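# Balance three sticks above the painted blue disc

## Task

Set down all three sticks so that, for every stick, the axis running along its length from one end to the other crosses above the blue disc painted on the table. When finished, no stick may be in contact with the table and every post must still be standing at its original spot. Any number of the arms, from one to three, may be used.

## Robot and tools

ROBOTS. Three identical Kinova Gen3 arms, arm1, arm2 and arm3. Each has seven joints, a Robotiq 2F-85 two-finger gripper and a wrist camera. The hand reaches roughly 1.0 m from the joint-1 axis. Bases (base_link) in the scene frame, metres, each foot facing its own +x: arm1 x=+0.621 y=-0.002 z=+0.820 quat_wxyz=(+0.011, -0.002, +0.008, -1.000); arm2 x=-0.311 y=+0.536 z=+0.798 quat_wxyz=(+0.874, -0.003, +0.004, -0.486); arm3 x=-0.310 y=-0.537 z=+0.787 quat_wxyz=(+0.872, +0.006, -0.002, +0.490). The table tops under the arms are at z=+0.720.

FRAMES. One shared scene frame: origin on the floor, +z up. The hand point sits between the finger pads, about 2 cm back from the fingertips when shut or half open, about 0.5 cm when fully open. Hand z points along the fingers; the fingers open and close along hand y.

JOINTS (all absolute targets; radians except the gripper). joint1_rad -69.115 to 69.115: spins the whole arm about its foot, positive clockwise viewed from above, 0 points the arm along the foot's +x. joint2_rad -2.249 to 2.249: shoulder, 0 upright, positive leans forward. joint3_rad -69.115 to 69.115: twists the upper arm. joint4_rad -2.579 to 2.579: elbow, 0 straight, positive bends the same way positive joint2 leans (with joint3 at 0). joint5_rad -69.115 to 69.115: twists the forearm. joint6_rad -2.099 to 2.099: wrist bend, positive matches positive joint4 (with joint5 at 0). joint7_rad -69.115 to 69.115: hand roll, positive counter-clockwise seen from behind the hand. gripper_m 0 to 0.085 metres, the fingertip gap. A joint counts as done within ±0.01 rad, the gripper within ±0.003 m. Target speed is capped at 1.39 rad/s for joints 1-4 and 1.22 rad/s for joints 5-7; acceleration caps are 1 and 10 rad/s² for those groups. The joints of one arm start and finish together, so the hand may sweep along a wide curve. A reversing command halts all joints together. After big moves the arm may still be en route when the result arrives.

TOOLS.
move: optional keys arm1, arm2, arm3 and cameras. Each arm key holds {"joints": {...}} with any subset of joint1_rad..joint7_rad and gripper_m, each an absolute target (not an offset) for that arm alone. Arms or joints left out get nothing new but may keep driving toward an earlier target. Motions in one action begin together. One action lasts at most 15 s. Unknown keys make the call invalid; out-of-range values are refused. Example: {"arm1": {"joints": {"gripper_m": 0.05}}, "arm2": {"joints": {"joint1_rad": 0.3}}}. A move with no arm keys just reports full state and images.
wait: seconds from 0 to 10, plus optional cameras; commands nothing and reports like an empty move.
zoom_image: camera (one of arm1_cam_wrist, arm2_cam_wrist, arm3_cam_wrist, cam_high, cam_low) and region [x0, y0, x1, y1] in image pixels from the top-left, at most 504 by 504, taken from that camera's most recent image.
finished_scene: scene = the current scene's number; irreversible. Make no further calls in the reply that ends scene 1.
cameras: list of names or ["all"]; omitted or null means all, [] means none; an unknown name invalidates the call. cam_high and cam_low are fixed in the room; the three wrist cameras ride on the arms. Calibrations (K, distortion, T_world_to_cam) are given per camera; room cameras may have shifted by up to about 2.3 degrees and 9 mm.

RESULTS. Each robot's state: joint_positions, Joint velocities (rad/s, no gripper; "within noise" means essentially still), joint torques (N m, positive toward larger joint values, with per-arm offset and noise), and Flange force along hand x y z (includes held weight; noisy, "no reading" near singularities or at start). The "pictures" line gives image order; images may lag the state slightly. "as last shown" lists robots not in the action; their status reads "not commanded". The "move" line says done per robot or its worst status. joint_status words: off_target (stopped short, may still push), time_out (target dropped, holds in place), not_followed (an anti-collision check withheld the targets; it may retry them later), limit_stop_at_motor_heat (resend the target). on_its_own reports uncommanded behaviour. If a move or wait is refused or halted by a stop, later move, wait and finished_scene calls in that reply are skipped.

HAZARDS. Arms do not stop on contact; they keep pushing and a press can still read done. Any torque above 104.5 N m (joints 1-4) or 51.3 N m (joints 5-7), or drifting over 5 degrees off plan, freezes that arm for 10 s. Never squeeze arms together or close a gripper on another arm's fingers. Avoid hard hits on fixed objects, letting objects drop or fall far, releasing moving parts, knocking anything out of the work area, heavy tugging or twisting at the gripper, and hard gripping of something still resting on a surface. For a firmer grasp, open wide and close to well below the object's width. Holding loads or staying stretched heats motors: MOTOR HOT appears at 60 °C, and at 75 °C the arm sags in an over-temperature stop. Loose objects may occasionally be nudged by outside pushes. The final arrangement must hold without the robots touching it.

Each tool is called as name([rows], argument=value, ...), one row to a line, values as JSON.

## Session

move(cameras=["cam_high","cam_low"])

zoom_image(camera="cam_high", region=[290, 130, 460, 350])

zoom_image(camera="cam_high", region=[440, 130, 610, 350])

Scene clock: 0.00 s.
Joint torques (N m): no reading
Motor temperatures (°C): arm1=[29 32 26 33 40 37 44] | arm2=[28 27 27 28 35 36 43] | arm3=[32 30 30 31 34 40 39]
Flange force (N): no reading
Joint velocities: within noise
arm1.joint_positions: joint1_rad=-0.330 joint2_rad=-0.578 joint3_rad=-0.009 joint4_rad=+1.352 joint5_rad=-0.118 joint6_rad=+1.828 joint7_rad=+1.036 gripper_m=+0.085
arm1.joint_status: not commanded
arm1.hand: x=+0.4899 y=-0.0749 z=+1.4159 quat_wxyz=(-0.151, -0.962, +0.053, +0.222) (m; scene frame)
arm2.joint_positions: joint1_rad=-0.866 joint2_rad=-0.203 joint3_rad=-0.045 joint4_rad=+1.627 joint5_rad=+0.050 joint6_rad=+2.032 joint7_rad=+2.133 gripper_m=+0.085
arm2.joint_status: not commanded
arm2.hand: x=-0.1814 y=+0.4859 z=+1.2438 quat_wxyz=(+0.162, +0.215, -0.963, -0.025) (m; scene frame)
arm3.joint_positions: joint1_rad=-0.150 joint2_rad=-0.375 joint3_rad=+0.010 joint4_rad=+1.619 joint5_rad=+0.016 joint6_rad=+1.927 joint7_rad=+1.401 gripper_m=+0.085
arm3.joint_status: not commanded
arm3.hand: x=-0.2278 y=-0.4309 z=+1.2537 quat_wxyz=(+0.006, +0.475, -0.880, +0.008) (m; scene frame)
pictures: cam_high, cam_low

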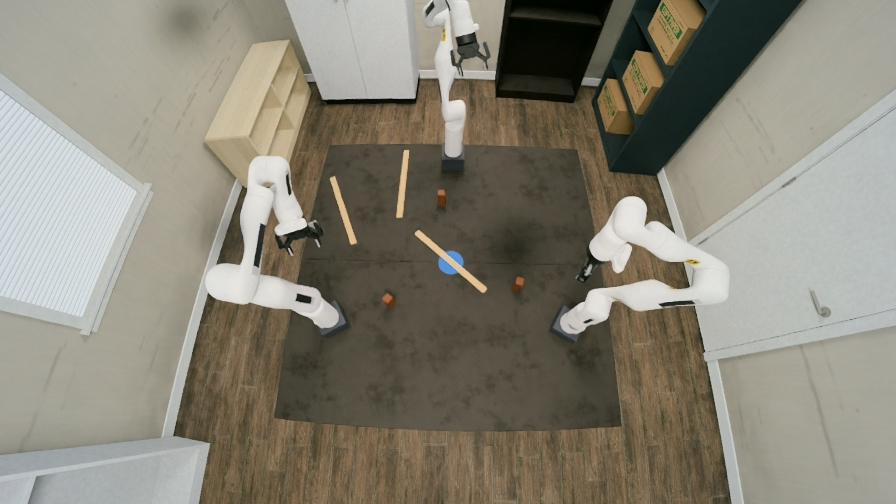

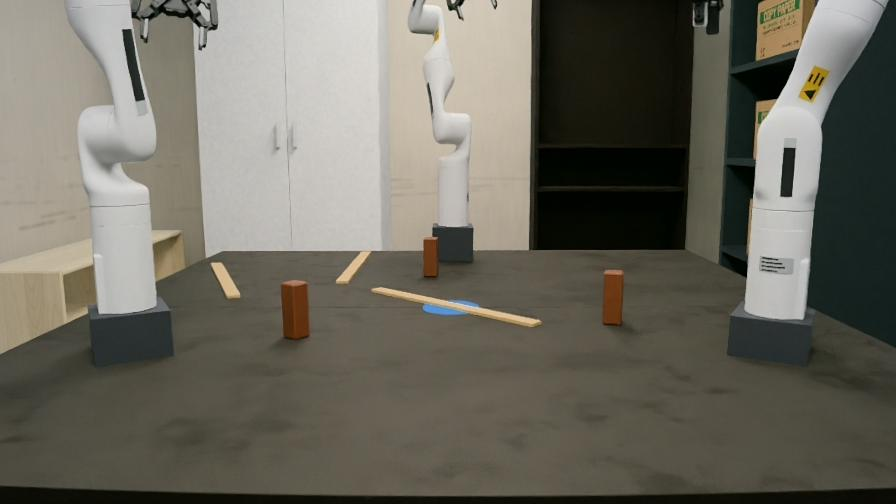

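Scaled by 2.291 from the camera's 896x504 image, which has a finer 1280x720 frame.

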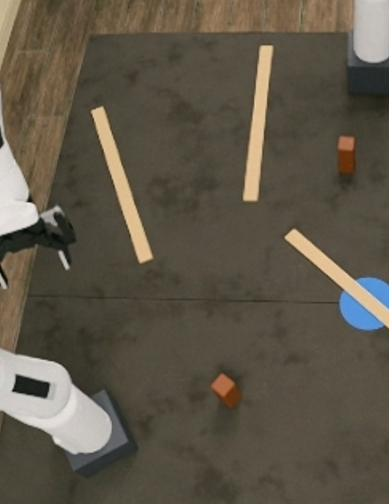

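Scaled by 2.291 from the camera's 896x504 image, which has a finer 1280x720 frame.

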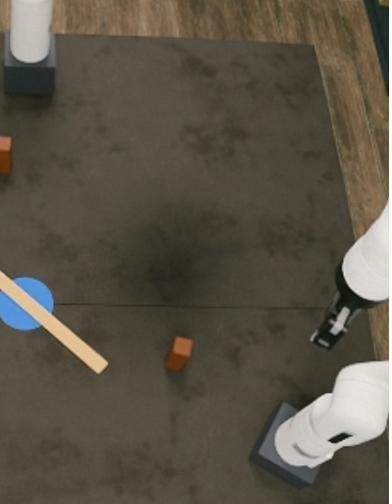

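move(arm1={"joints":{"joint1_rad":1.1794,"joint2_rad":0.5554,"joint3_rad":0,"joint4_rad":2.3446,"joint5_rad":0,"joint6_rad":0.2416,"joint7_rad":2.7404,"gripper_m":0.065}}, arm2={"joints":{"joint1_rad":-1.1108,"joint2_rad":0.8237,"joint3_rad":0,"joint4_rad":1.4418,"joint5_rad":0,"joint6_rad":0.8761,"joint7_rad":1.9201,"gripper_m":0.065}}, arm3={"joints":{"joint1_rad":-0.081,"joint2_rad":0.881,"joint3_rad":0,"joint4_rad":1.3119,"joint5_rad":0,"joint6_rad":0.9487,"joint7_rad":1.3121,"gripper_m":0.065}}, cameras=["arm1_cam_wrist","arm2_cam_wrist","arm3_cam_wrist","cam_high"])

Scene clock: 108.87 s.
Joint torques (N m): arm1=[-0.27 -12.21 0.92 -2.31 0.15 0.27 -0.16] | arm2=[-0.21 -23.18 0.48 -7.32 -0.19 -0.13 -0.26] | arm3=[0.66 -22.63 2 -9.07 0.37 -0.16 0.13]
Motor temperatures (°C): arm1=[29 32 26 33 40 37 44] | arm2=[28 27 27 29 35 36 43] | arm3=[32 29 30 31 34 40 39]
Flange force (N): arm1=[1.9 0.3 -0.9] | arm2=[-0.7 -1.2 2.6] | arm3=[7.9 -0.2 0.8]
move: arm1 done; arm2 done; arm3 done
Joint velocities: within noise
arm1.joint_positions: joint1_rad=+1.179 joint2_rad=+0.555 joint3_rad=+0.000 joint4_rad=+2.345 joint5_rad=+0.000 joint6_rad=+0.242 joint7_rad=+2.740 gripper_m=+0.065
arm1.joint_status: all done
arm1.hand: x=+0.5252 y=+0.2799 z=+0.8509 quat_wxyz=(+0.008, -1.000, -0.006, +0.002) (m; scene frame)
arm2.joint_positions: joint1_rad=-1.111 joint2_rad=+0.824 joint3_rad=+0.000 joint4_rad=+1.442 joint5_rad=+0.000 joint6_rad=+0.876 joint7_rad=+1.920 gripper_m=+0.065
arm2.joint_status: all done
arm2.hand: x=+0.2399 y=+0.5640 z=+0.8500 quat_wxyz=(+0.005, +0.220, -0.975, -0.001) (m; scene frame)
arm3.joint_positions: joint1_rad=-0.081 joint2_rad=+0.881 joint3_rad=+0.000 joint4_rad=+1.312 joint5_rad=+0.000 joint6_rad=+0.949 joint7_rad=+1.312 gripper_m=+0.065
arm3.joint_status: all done
arm3.hand: x=-0.0273 y=-0.0306 z=+0.8498 quat_wxyz=(-0.001, +0.411, -0.912, -0.006) (m; scene frame)
pictures: arm1_cam_wrist, arm2_cam_wrist, arm3_cam_wrist, cam_high
camera_calibration:
arm1_cam_wrist: T_world_to_cam=[[0.0274526, -0.999246, -0.0274568, 0.291652], [-0.999553, -0.0271147, -0.0126061, 0.600712], [0.0118521, 0.0277906, -0.999544, 0.984512], [0, 0, 0, 1]] pos_world=[0.580769, 0.28036, 0.999643]
arm2_cam_wrist: T_world_to_cam=[[-0.43293, 0.901114, -0.02377, -0.380163], [0.901308, 0.433152, 0.00486497, -0.406059], [0.0146799, -0.0193179, -0.999706, 1.00419], [0, 0, 0, 1]] pos_world=[0.186659, 0.537854, 0.996829]
arm3_cam_wrist: T_world_to_cam=[[-0.750476, 0.660883, -0.00447665, 0.00915825], [0.660885, 0.750486, 0.00115119, 0.0967145], [0.00412047, -0.00209461, -0.999989, 1.0004], [0, 0, 0, 1]] pos_world=[-0.0611663, -0.07654, 1.00032]

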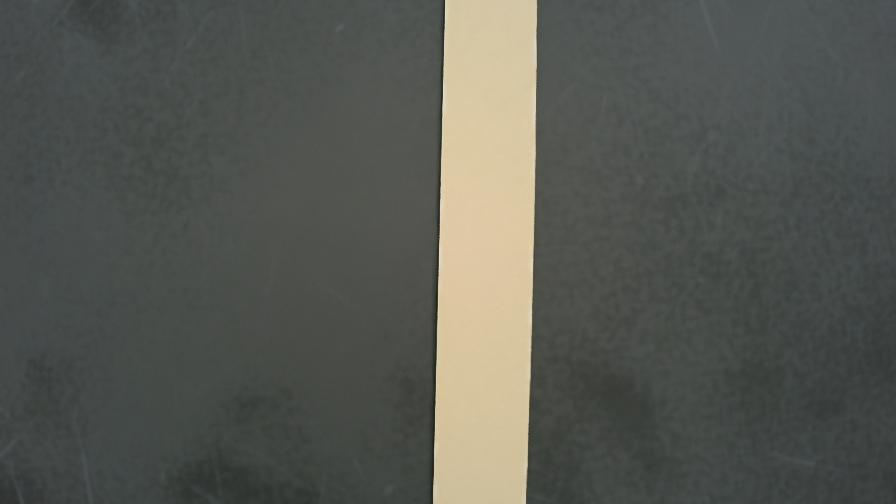

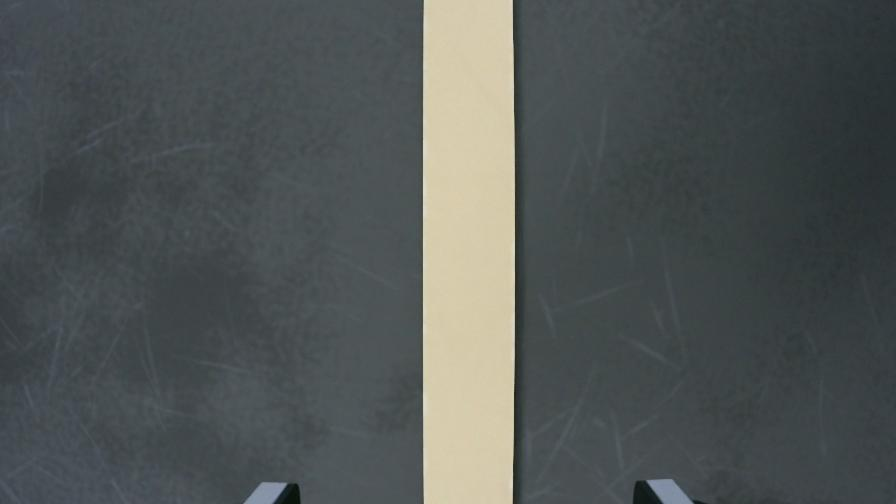

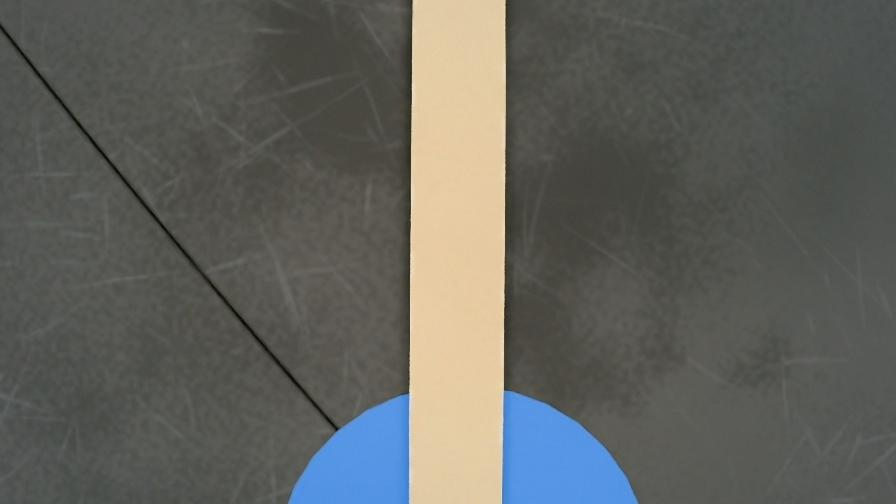

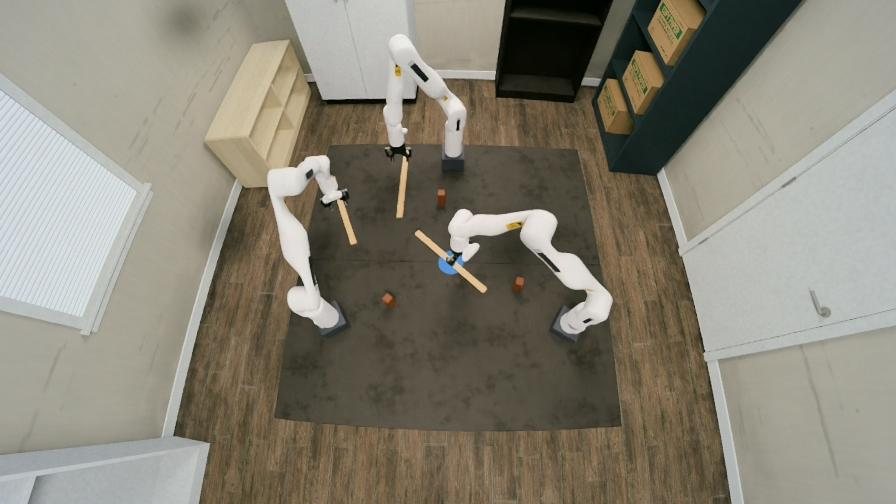

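move(arm1={"joints":{"joint1_rad":1.1636,"joint2_rad":0.9101,"joint4_rad":2.3813,"joint6_rad":-0.1498,"joint7_rad":2.7046,"gripper_m":0.045}}, arm2={"joints":{"joint1_rad":-1.111,"joint2_rad":1.0051,"joint4_rad":1.4635,"joint6_rad":0.673,"joint7_rad":1.9199,"gripper_m":0.04}}, arm3={"joints":{"joint1_rad":-0.0795,"joint2_rad":1.0489,"joint4_rad":1.3431,"joint6_rad":0.7496,"joint7_rad":1.3136,"gripper_m":0.04}}, cameras=["arm1_cam_wrist","cam_low"])

move(arm1={"joints":{"gripper_m":0.021}}, arm2={"joints":{"gripper_m":0.021}}, arm3={"joints":{"gripper_m":0.021}}, cameras=["arm1_cam_wrist","arm2_cam_wrist","arm3_cam_wrist","cam_low"])

Scene clock: 157.73 s.
Joint torques (N m): arm1=[-0.25 -14.03 1.07 1.12 0.11 0.25 -0.18] | arm2=[-0.2 -24.08 0.52 -5.96 -0.16 -0.16 -0.26] | arm3=[0.6 -23.49 1.93 -7.95 0.38 -0.16 0.13]
Motor temperatures (°C): arm1=[29 32 26 33 40 37 44] | arm2=[28 28 27 29 35 36 43] | arm3=[32 31 30 31 34 40 39]
Flange force (N): arm1=[1.0 0.4 -1.7] | arm2=[-0.6 -1.1 2.7] | arm3=[7.7 -0.3 -0.5]
move: arm1 done; arm2 done; arm3 done
Joint velocities: within noise
arm1.joint_positions: joint1_rad=+1.164 joint2_rad=+0.910 joint3_rad=+0.000 joint4_rad=+2.381 joint5_rad=+0.000 joint6_rad=-0.150 joint7_rad=+2.705 gripper_m=+0.045
arm1.joint_status: all done
arm1.hand: x=+0.5251 y=+0.2693 z=+0.7458 quat_wxyz=(+0.008, -1.000, +0.004, +0.003) (m; scene frame)
arm2.joint_positions: joint1_rad=-1.111 joint2_rad=+1.005 joint3_rad=+0.000 joint4_rad=+1.464 joint5_rad=+0.000 joint6_rad=+0.673 joint7_rad=+1.920 gripper_m=+0.040
arm2.joint_status: all done
arm2.hand: x=+0.2398 y=+0.5642 z=+0.7451 quat_wxyz=(+0.005, +0.220, -0.975, -0.001) (m; scene frame)
arm3.joint_positions: joint1_rad=-0.079 joint2_rad=+1.049 joint3_rad=+0.000 joint4_rad=+1.343 joint5_rad=+0.000 joint6_rad=+0.750 joint7_rad=+1.314 gripper_m=+0.040
arm3.joint_status: all done
arm3.hand: x=-0.0273 y=-0.0308 z=+0.7449 quat_wxyz=(-0.001, +0.411, -0.912, -0.006) (m; scene frame)
pictures: arm1_cam_wrist, cam_low
camera_calibration:
arm1_cam_wrist: T_world_to_cam=[[0.00744619, -0.999598, -0.0273477, 0.288816], [-0.999899, -0.00711066, -0.0123458, 0.593629], [0.0121464, 0.0274369, -0.99955, 0.879712], [0, 0, 0, 1]] pos_world=[0.580732, 0.268785, 0.894543]

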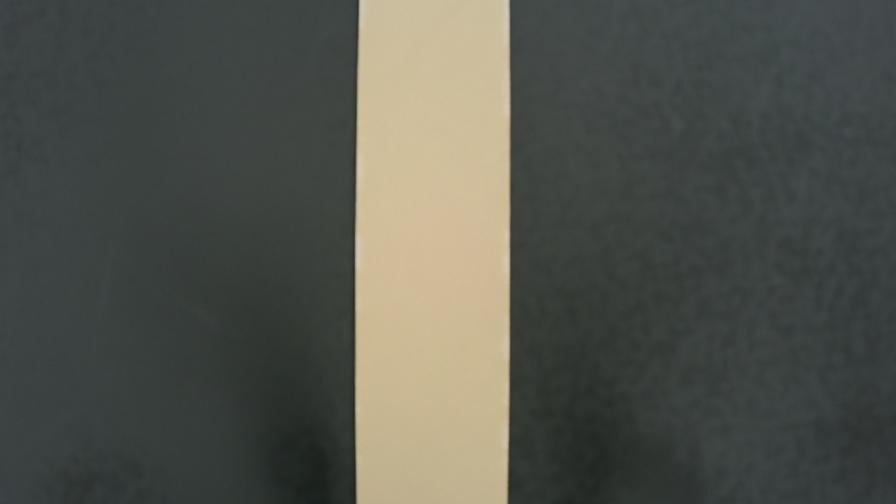

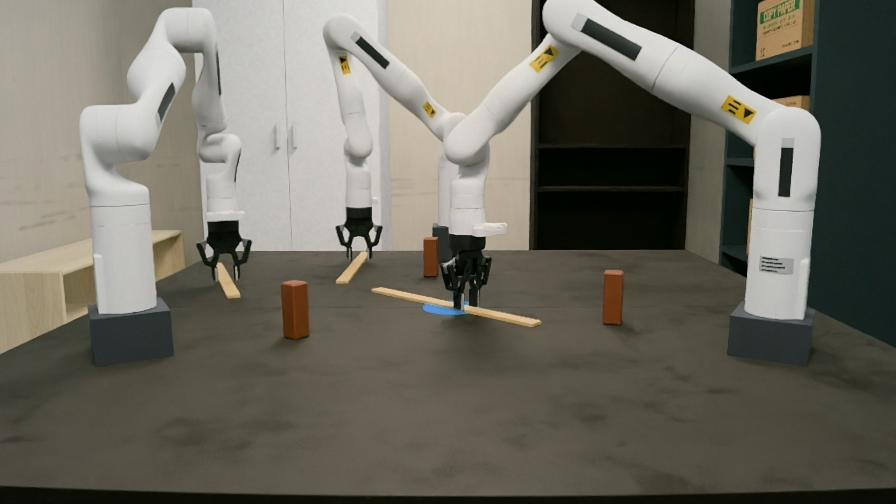

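Scene clock: 158.60 s.
Joint torques (N m): arm1=[0.16 -12.46 1.62 0.19 0.03 0 -0.18] | arm2=[-0.52 -19.6 0.13 -5.82 -0.21 -1.17 -0.24] | arm3=[0.36 -18.35 1.59 -7.19 0.31 -1.01 0.15]
Motor temperatures (°C): arm1=[29 32 26 33 40 37 44] | arm2=[28 28 27 29 35 36 43] | arm3=[32 31 30 31 34 40 39]
Flange force (N): arm1=[0.2 2.1 -8.3] | arm2=[2.7 -0.3 -7.4] | arm3=[10.3 -1.2 -10.9]
move: arm1 done; arm2 off_target; arm3 off_target
Joint velocities: within noise
arm1.joint_positions: joint1_rad=+1.164 joint2_rad=+0.910 joint3_rad=+0.000 joint4_rad=+2.381 joint5_rad=+0.000 joint6_rad=-0.150 joint7_rad=+2.705 gripper_m=+0.021
arm1.joint_status: all done
arm1.hand: x=+0.5251 y=+0.2693 z=+0.7458 quat_wxyz=(+0.008, -1.000, +0.004, +0.003) (m; scene frame)
arm2.joint_positions: joint1_rad=-1.111 joint2_rad=+1.005 joint3_rad=+0.000 joint4_rad=+1.464 joint5_rad=+0.000 joint6_rad=+0.673 joint7_rad=+1.920 gripper_m=+0.024
arm2.joint_status: gripper_m off_target (ended at +0.024, target +0.021)
arm2.hand: x=+0.2398 y=+0.5642 z=+0.7451 quat_wxyz=(+0.005, +0.220, -0.975, -0.001) (m; scene frame)
arm3.joint_positions: joint1_rad=-0.079 joint2_rad=+1.049 joint3_rad=+0.000 joint4_rad=+1.343 joint5_rad=+0.000 joint6_rad=+0.750 joint7_rad=+1.314 gripper_m=+0.026
arm3.joint_status: gripper_m off_target (ended at +0.026, target +0.021)
arm3.hand: x=-0.0272 y=-0.0308 z=+0.7449 quat_wxyz=(-0.001, +0.411, -0.912, -0.006) (m; scene frame)
pictures: arm1_cam_wrist, arm2_cam_wrist, arm3_cam_wrist, cam_low
camera_calibration:
arm1_cam_wrist: T_world_to_cam=[[0.00744619, -0.999598, -0.0273477, 0.288816], [-0.999899, -0.00711066, -0.0123458, 0.593629], [0.0121464, 0.0274369, -0.99955, 0.879712], [0, 0, 0, 1]] pos_world=[0.580732, 0.268785, 0.894543]
arm2_cam_wrist: T_world_to_cam=[[-0.432929, 0.901115, -0.02377, -0.38288], [0.901308, 0.43315, 0.00486499, -0.405544], [0.0146799, -0.0193179, -0.999706, 0.899322], [0, 0, 0, 1]] pos_world=[0.186559, 0.538054, 0.891929]
arm3_cam_wrist: T_world_to_cam=[[-0.75052, 0.660833, -0.00441083, 0.00875547], [0.660834, 0.750531, 0.00122517, 0.0969195], [0.0041201, -0.00199531, -0.99999, 0.895509], [0, 0, 0, 1]] pos_world=[-0.0611662, -0.0767401, 0.895419]

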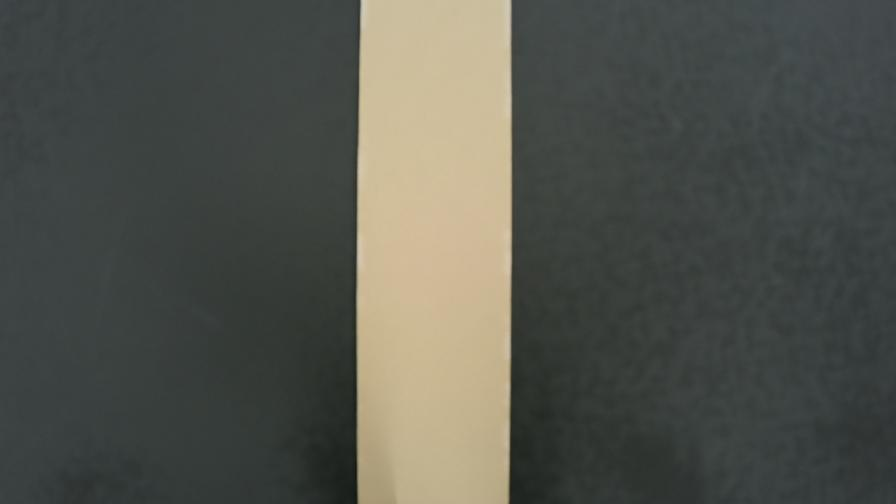

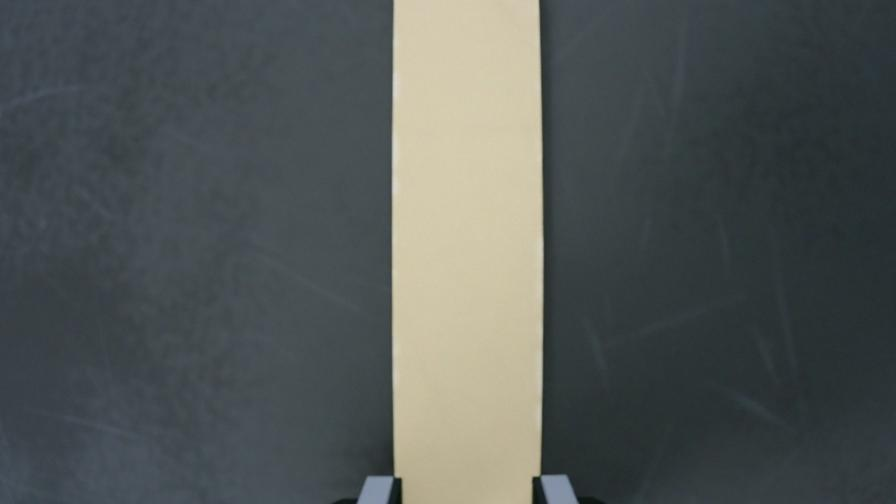

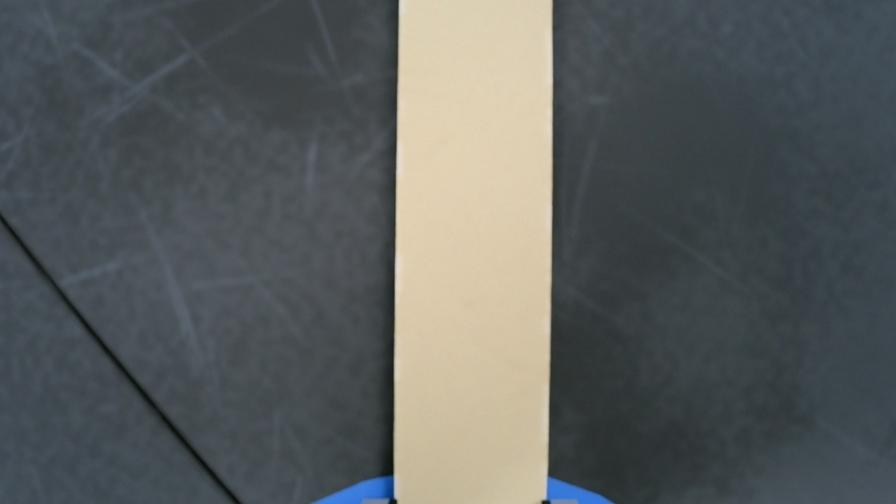

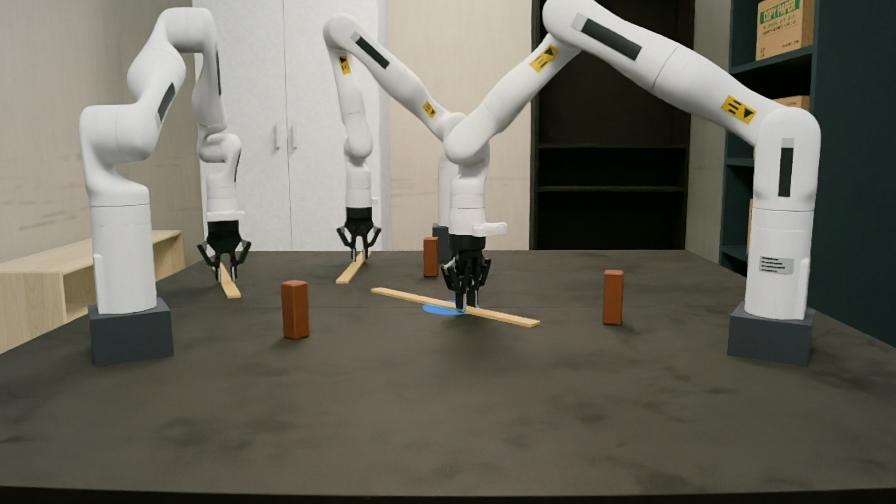

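move(arm1={"joints":{"gripper_m":0.05}}, cameras=[])

move(arm1={"joints":{"joint1_rad":1.1717,"joint2_rad":0.9185,"joint4_rad":2.3687,"joint6_rad":-0.1456,"joint7_rad":2.7127,"gripper_m":0.038}}, cameras=["arm1_cam_wrist"])

move(arm1={"joints":{"gripper_m":0.021}}, cameras=["arm1_cam_wrist"])

Scene clock: 193.30 s.
Joint torques (N m): arm1=[-0.24 -14.03 1.09 1.1 0.09 0.25 -0.18] | arm2=[-0.5 -19.61 0.13 -5.75 -0.24 -1.17 -0.25] | arm3=[0.32 -18.37 1.55 -7.14 0.27 -0.96 0.14]
Motor temperatures (°C): arm1=[29 33 26 33 40 37 44] | arm2=[28 28 27 29 35 36 43] | arm3=[32 31 30 31 34 40 39]
Flange force (N): arm1=[1.1 0.5 -1.7] | arm2=[2.4 -0.4 -7.3] | arm3=[10.2 -1.3 -10.8]
move: arm1 done
Joint velocities: within noise
arm1.joint_positions: joint1_rad=+1.164 joint2_rad=+0.910 joint3_rad=+0.000 joint4_rad=+2.381 joint5_rad=+0.000 joint6_rad=-0.150 joint7_rad=+2.705 gripper_m=+0.050
arm1.joint_status: all done
arm1.hand: x=+0.5251 y=+0.2693 z=+0.7458 quat_wxyz=(+0.008, -1.000, +0.004, +0.003) (m; scene frame)
arm2, arm3: as last shown
arm3.hand: x=-0.0273 y=-0.0308 z=+0.7449 quat_wxyz=(-0.001, +0.411, -0.912, -0.006) (m; scene frame)
pictures: none
No camera images: "cameras" was empty.

Scene clock: 194.03 s.
Joint torques (N m): arm1=[-0.22 -14.19 1.1 1.04 0.1 0.25 -0.18] | arm2=[-0.5 -19.66 0.16 -5.73 -0.26 -1.15 -0.24] | arm3=[0.3 -18.43 1.61 -7.08 0.28 -0.92 0.15]
Motor temperatures (°C): arm1=[29 33 26 33 40 37 44] | arm2=[28 28 27 29 35 36 43] | arm3=[32 31 30 31 34 40 39]
Flange force (N): arm1=[1.0 0.6 -1.6] | arm2=[2.4 -0.4 -7.2] | arm3=[9.9 -1.3 -10.6]
move: arm1 done
Joint velocities: within noise
arm1.joint_positions: joint1_rad=+1.172 joint2_rad=+0.919 joint3_rad=+0.000 joint4_rad=+2.369 joint5_rad=+0.000 joint6_rad=-0.146 joint7_rad=+2.713 gripper_m=+0.038
arm1.joint_status: all done
arm1.hand: x=+0.5259 y=+0.2733 z=+0.7428 quat_wxyz=(+0.008, -1.000, +0.004, +0.003) (m; scene frame)
arm2, arm3: as last shown
pictures: arm1_cam_wrist
camera_calibration:
arm1_cam_wrist: T_world_to_cam=[[0.00744619, -0.999598, -0.0273477, 0.292629], [-0.999899, -0.00711066, -0.0123458, 0.59442], [0.0121464, 0.0274369, -0.99955, 0.876696], [0, 0, 0, 1]] pos_world=[0.581532, 0.272685, 0.891643]

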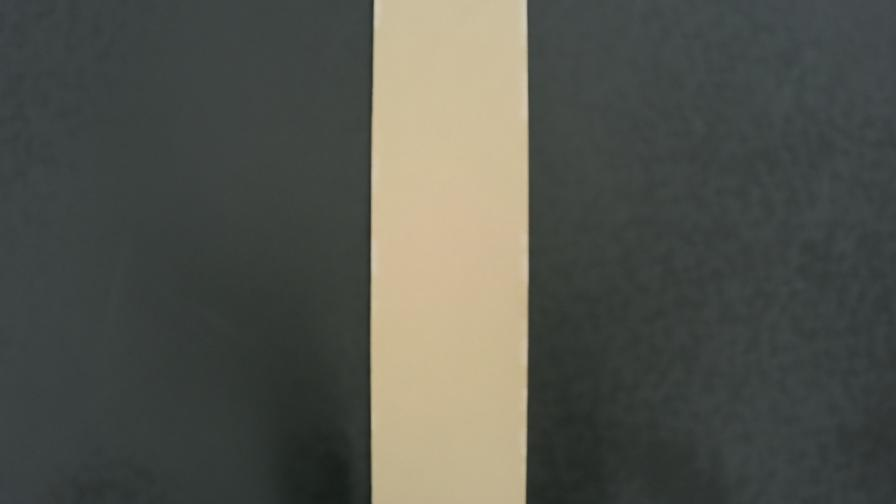

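Scene clock: 194.80 s.
Joint torques (N m): arm1=[0.04 -9.05 1.19 -1.99 -0.02 -0.81 -0.27] | arm2=[-0.5 -19.71 0.19 -5.74 -0.25 -1.15 -0.22] | arm3=[0.35 -18.4 1.65 -7.13 0.29 -0.98 0.17]
Motor temperatures (°C): arm1=[29 33 26 33 40 37 44] | arm2=[28 28 27 29 35 36 43] | arm3=[32 31 30 31 34 40 39]
Flange force (N): arm1=[1.5 3.8 -23.7] | arm2=[2.3 -0.4 -7.1] | arm3=[10.0 -1.2 -10.8]
move: arm1 off_target
Joint velocities: within noise
arm1.joint_positions: joint1_rad=+1.172 joint2_rad=+0.918 joint3_rad=+0.000 joint4_rad=+2.369 joint5_rad=+0.000 joint6_rad=-0.146 joint7_rad=+2.713 gripper_m=+0.026
arm1.joint_status: gripper_m off_target (ended at +0.026, target +0.021)
arm1.hand: x=+0.5259 y=+0.2733 z=+0.7428 quat_wxyz=(+0.008, -1.000, +0.004, +0.003) (m; scene frame)
arm2, arm3: as last shown
pictures: arm1_cam_wrist
camera_calibration:
arm1_cam_wrist: T_world_to_cam=[[0.00744817, -0.999595, -0.0274484, 0.292717], [-0.9999, -0.00711416, -0.0122466, 0.594334], [0.0120464, 0.0275368, -0.999548, 0.876726], [0, 0, 0, 1]] pos_world=[0.581532, 0.272684, 0.891643]

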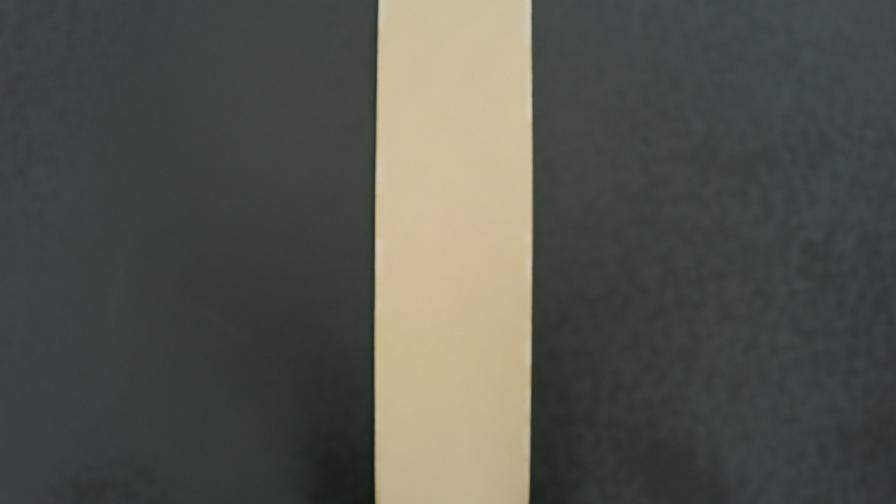

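move(arm2={"joints":{"joint1_rad":-1.1107,"joint2_rad":0.6405,"joint4_rad":1.2627,"joint6_rad":1.2384,"joint7_rad":1.9202}}, arm3={"joints":{"joint1_rad":-0.083,"joint2_rad":0.721,"joint4_rad":1.1117,"joint6_rad":1.3089,"joint7_rad":1.3101}}, cameras=[])

move(arm3={"joints":{"joint1_rad":0.0083,"joint2_rad":0.4419,"joint4_rad":2.0828,"joint6_rad":0.3805,"joint7_rad":1.6533}}, cameras=["cam_high","cam_low"])

zoom_image(camera="cam_high", region=[380, 180, 580, 330])

Scene clock: 266.53 s.
Joint torques (N m): arm1=[-0.02 -9.11 1.23 -1.94 -0.03 -0.8 -0.28] | arm2=[-0.16 -22.37 0.42 -9.16 -0.17 -0.2 -0.27] | arm3=[0.63 -22.04 1.94 -10.57 0.37 -0.17 0.15]
Motor temperatures (°C): arm1=[29 33 26 33 40 37 44] | arm2=[28 28 27 29 35 36 43] | arm3=[32 32 30 31 34 40 39]
Flange force (N): arm1=[1.7 3.6 -23.4] | arm2=[-1.2 -1.2 2.5] | arm3=[8.5 -0.2 3.6]
move: arm2 done; arm3 done
Joint velocities: within noise
arm1: as last shown
arm1.joint_positions: joint1_rad=+1.172 joint2_rad=+0.919 joint3_rad=+0.000 joint4_rad=+2.369 joint5_rad=+0.000 joint6_rad=-0.146 joint7_rad=+2.713 gripper_m=+0.026
arm2.joint_positions: joint1_rad=-1.111 joint2_rad=+0.641 joint3_rad=+0.000 joint4_rad=+1.263 joint5_rad=+0.000 joint6_rad=+1.238 joint7_rad=+1.920 gripper_m=+0.024
arm2.joint_status: all done
arm2.hand: x=+0.2399 y=+0.5639 z=+1.0001 quat_wxyz=(+0.005, +0.220, -0.975, -0.001) (m; scene frame)
arm3.joint_positions: joint1_rad=-0.083 joint2_rad=+0.721 joint3_rad=+0.000 joint4_rad=+1.112 joint5_rad=+0.000 joint6_rad=+1.309 joint7_rad=+1.310 gripper_m=+0.026
arm3.joint_status: all done
arm3.hand: x=-0.0273 y=-0.0306 z=+0.9999 quat_wxyz=(-0.001, +0.411, -0.912, -0.006) (m; scene frame)
pictures: none
No camera images: "cameras" was empty.

Scene clock: 268.80 s.
Joint torques (N m): arm1=[0.02 -9.09 1.23 -1.94 -0.03 -0.79 -0.25] | arm2=[-0.24 -22.37 0.37 -9.18 -0.17 -0.17 -0.27] | arm3=[0.73 -14.51 1.74 -7.92 0.39 -0.95 0.15]
Motor temperatures (°C): arm1=[29 33 26 33 40 37 44] | arm2=[28 28 27 29 35 36 43] | arm3=[32 32 30 31 34 40 39]
Flange force (N): arm1=[1.5 3.7 -23.5] | arm2=[-1.0 -1.3 2.6] | arm3=[5.5 2.4 0.3]
move: arm3 done
Joint velocities: within noise
arm1, arm2: as last shown
arm2.joint_positions: joint1_rad=-1.111 joint2_rad=+0.640 joint3_rad=+0.000 joint4_rad=+1.263 joint5_rad=+0.000 joint6_rad=+1.238 joint7_rad=+1.920 gripper_m=+0.024
arm3.joint_positions: joint1_rad=+0.008 joint2_rad=+0.442 joint3_rad=+0.000 joint4_rad=+2.083 joint5_rad=+0.000 joint6_rad=+0.381 joint7_rad=+1.653 gripper_m=+0.026
arm3.joint_status: all done
arm3.hand: x=-0.0595 y=-0.1819 z=+0.8962 quat_wxyz=(-0.107, +0.518, -0.847, -0.059) (m; scene frame)
pictures: cam_high, cam_low

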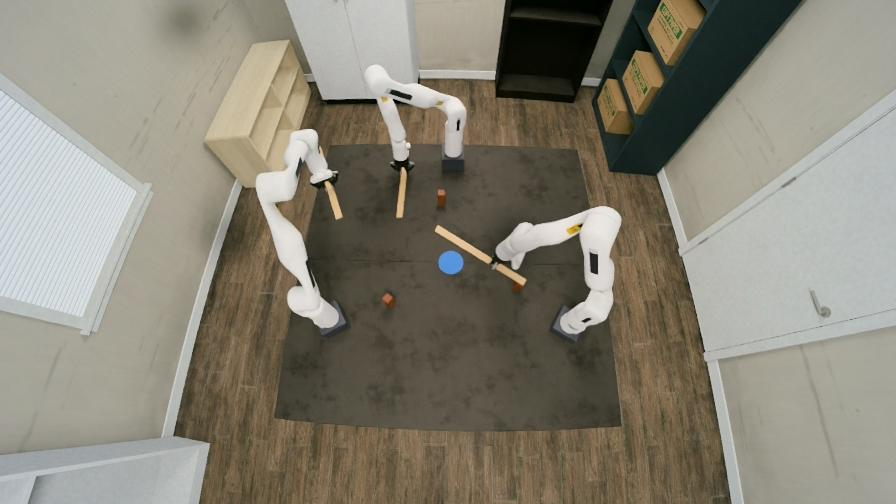

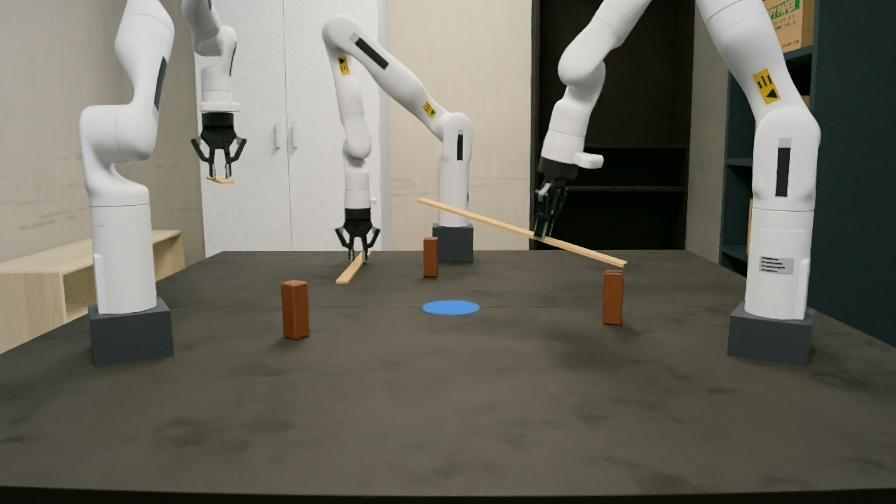

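Scaled by 2.520 from the camera's 896x504 image, which has a finer 1280x720 frame.

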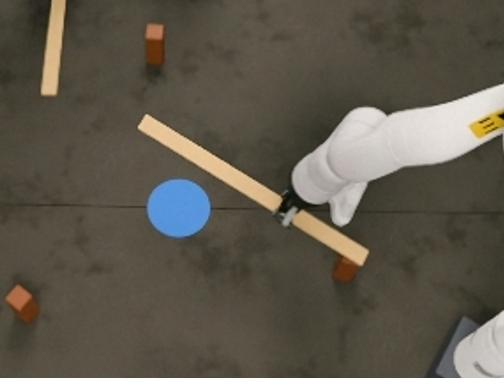

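move(arm2={"joints":{"joint1_rad":0.0809,"joint2_rad":0.2161,"joint4_rad":2.0159,"joint6_rad":0.6723,"joint7_rad":1.6903}}, cameras=["cam_high","cam_low"])

zoom_image(camera="cam_high", region=[380, 180, 580, 330])

move(arm1={"joints":{"joint1_rad":1.1764,"joint2_rad":0.3938,"joint4_rad":2.3210,"joint6_rad":0.4268,"joint7_rad":2.7174}}, arm2={"joints":{"joint1_rad":0.0787,"joint2_rad":0.42,"joint4_rad":2.1612,"joint6_rad":0.3231,"joint7_rad":1.6881}}, cameras=["cam_high","cam_low"])

zoom_image(camera="cam_high", region=[380, 180, 580, 330])

Scene clock: 289.37 s.
Joint torques (N m): arm1=[-0.01 -9.11 1.19 -1.91 -0.02 -0.76 -0.26] | arm2=[-0.05 -13.83 0.34 -8.46 -0.2 -0.94 -0.25] | arm3=[0.64 -14.61 1.74 -7.92 0.36 -0.98 0.12]
Motor temperatures (°C): arm1=[29 33 26 33 40 37 44] | arm2=[28 29 26 29 35 36 43] | arm3=[32 32 30 31 34 40 39]
Flange force (N): arm1=[1.7 3.7 -23.3] | arm2=[-0.7 -1.2 3.7] | arm3=[5.4 2.0 0.5]
move: arm2 done
Joint velocities: within noise
arm1, arm3: as last shown
arm2.joint_positions: joint1_rad=+0.081 joint2_rad=+0.216 joint3_rad=+0.000 joint4_rad=+2.016 joint5_rad=+0.000 joint6_rad=+0.672 joint7_rad=+1.690 gripper_m=+0.024
arm2.joint_status: all done
arm2.hand: x=-0.1428 y=+0.1591 z=+0.9962 quat_wxyz=(-0.093, -0.466, -0.877, +0.070) (m; scene frame)
pictures: cam_high, cam_low

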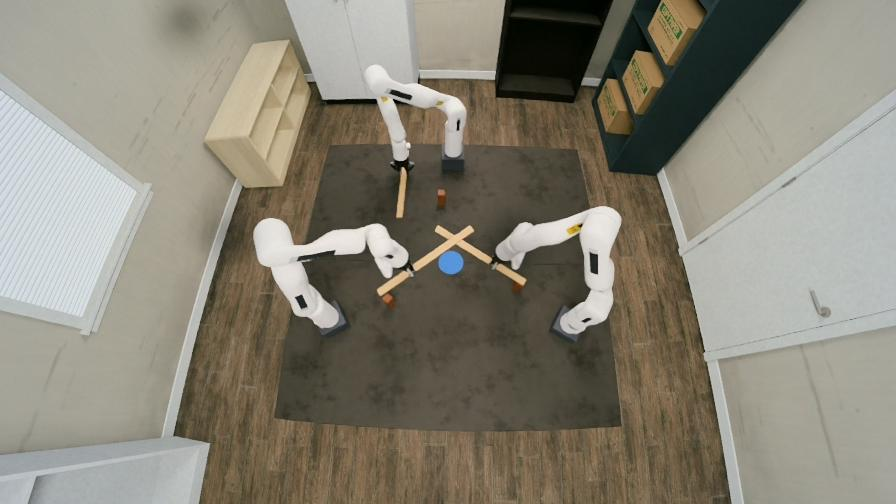

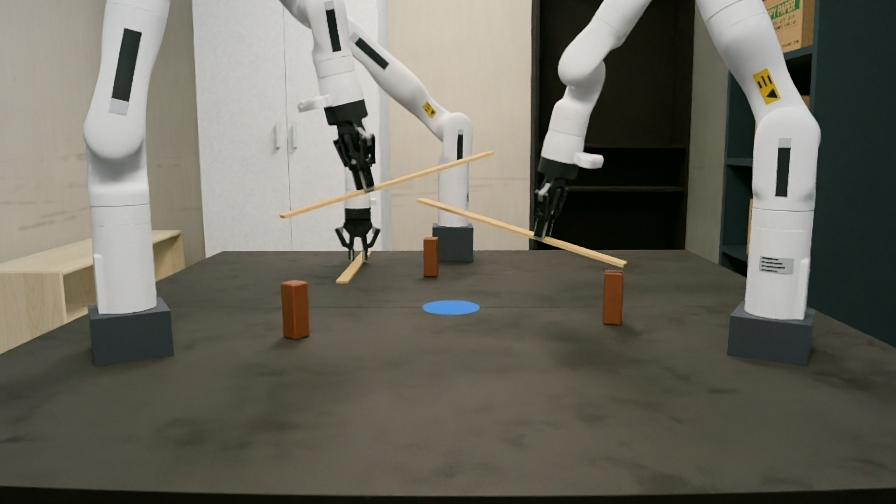

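Scaled by 2.520 from the camera's 896x504 image, which has a finer 1280x720 frame.

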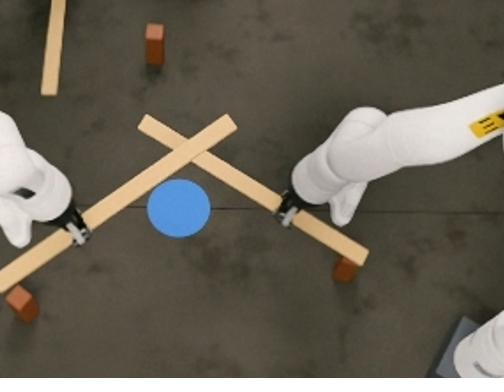

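Scene clock: 291.13 s.
Joint torques (N m): arm1=[-0.24 -11.09 0.84 -3.93 0.14 0.23 -0.18] | arm2=[-0.11 -15.44 0.34 -6.05 -0.18 -0.97 -0.27] | arm3=[0.67 -14.62 1.77 -7.91 0.38 -0.94 0.16]
Motor temperatures (°C): arm1=[29 33 26 33 40 37 44] | arm2=[28 29 26 29 35 36 43] | arm3=[32 32 30 31 34 40 39]
Flange force (N): arm1=[1.8 0.1 0.0] | arm2=[0.1 -1.8 4.3] | arm3=[5.5 2.2 0.7]
move: arm1 done; arm2 done
Joint velocities: within noise
arm1.joint_positions: joint1_rad=+1.176 joint2_rad=+0.394 joint3_rad=+0.000 joint4_rad=+2.321 joint5_rad=+0.000 joint6_rad=+0.427 joint7_rad=+2.717 gripper_m=+0.026
arm1.joint_status: all done
arm1.hand: x=+0.5268 y=+0.2737 z=+0.9009 quat_wxyz=(+0.008, -1.000, +0.004, +0.003) (m; scene frame)
arm2.joint_positions: joint1_rad=+0.079 joint2_rad=+0.420 joint3_rad=+0.000 joint4_rad=+2.161 joint5_rad=+0.000 joint6_rad=+0.323 joint7_rad=+1.688 gripper_m=+0.024
arm2.joint_status: all done
arm2.hand: x=-0.1428 y=+0.1592 z=+0.8961 quat_wxyz=(-0.093, -0.466, -0.877, +0.070) (m; scene frame)
arm3: as last shown
pictures: cam_high, cam_low

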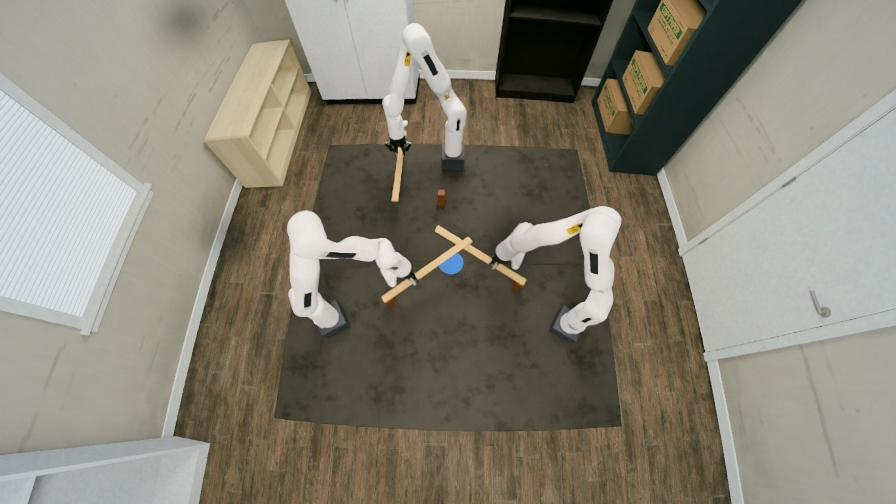

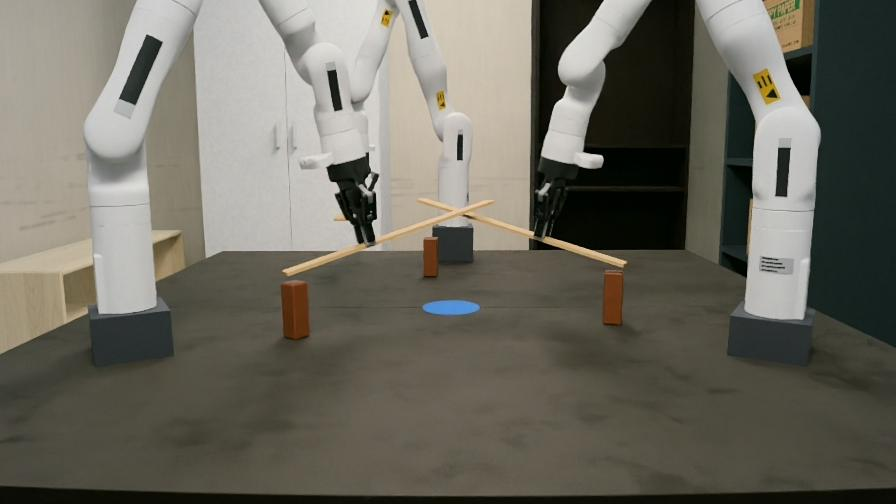

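Scaled by 2.520 from the camera's 896x504 image, which has a finer 1280x720 frame.

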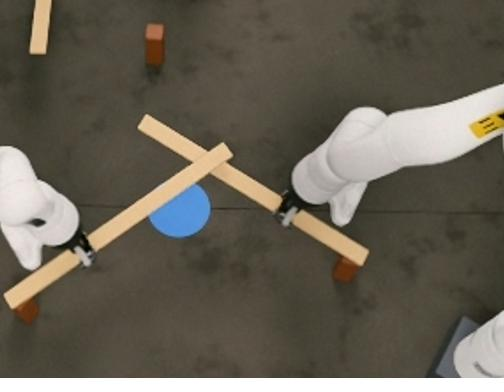

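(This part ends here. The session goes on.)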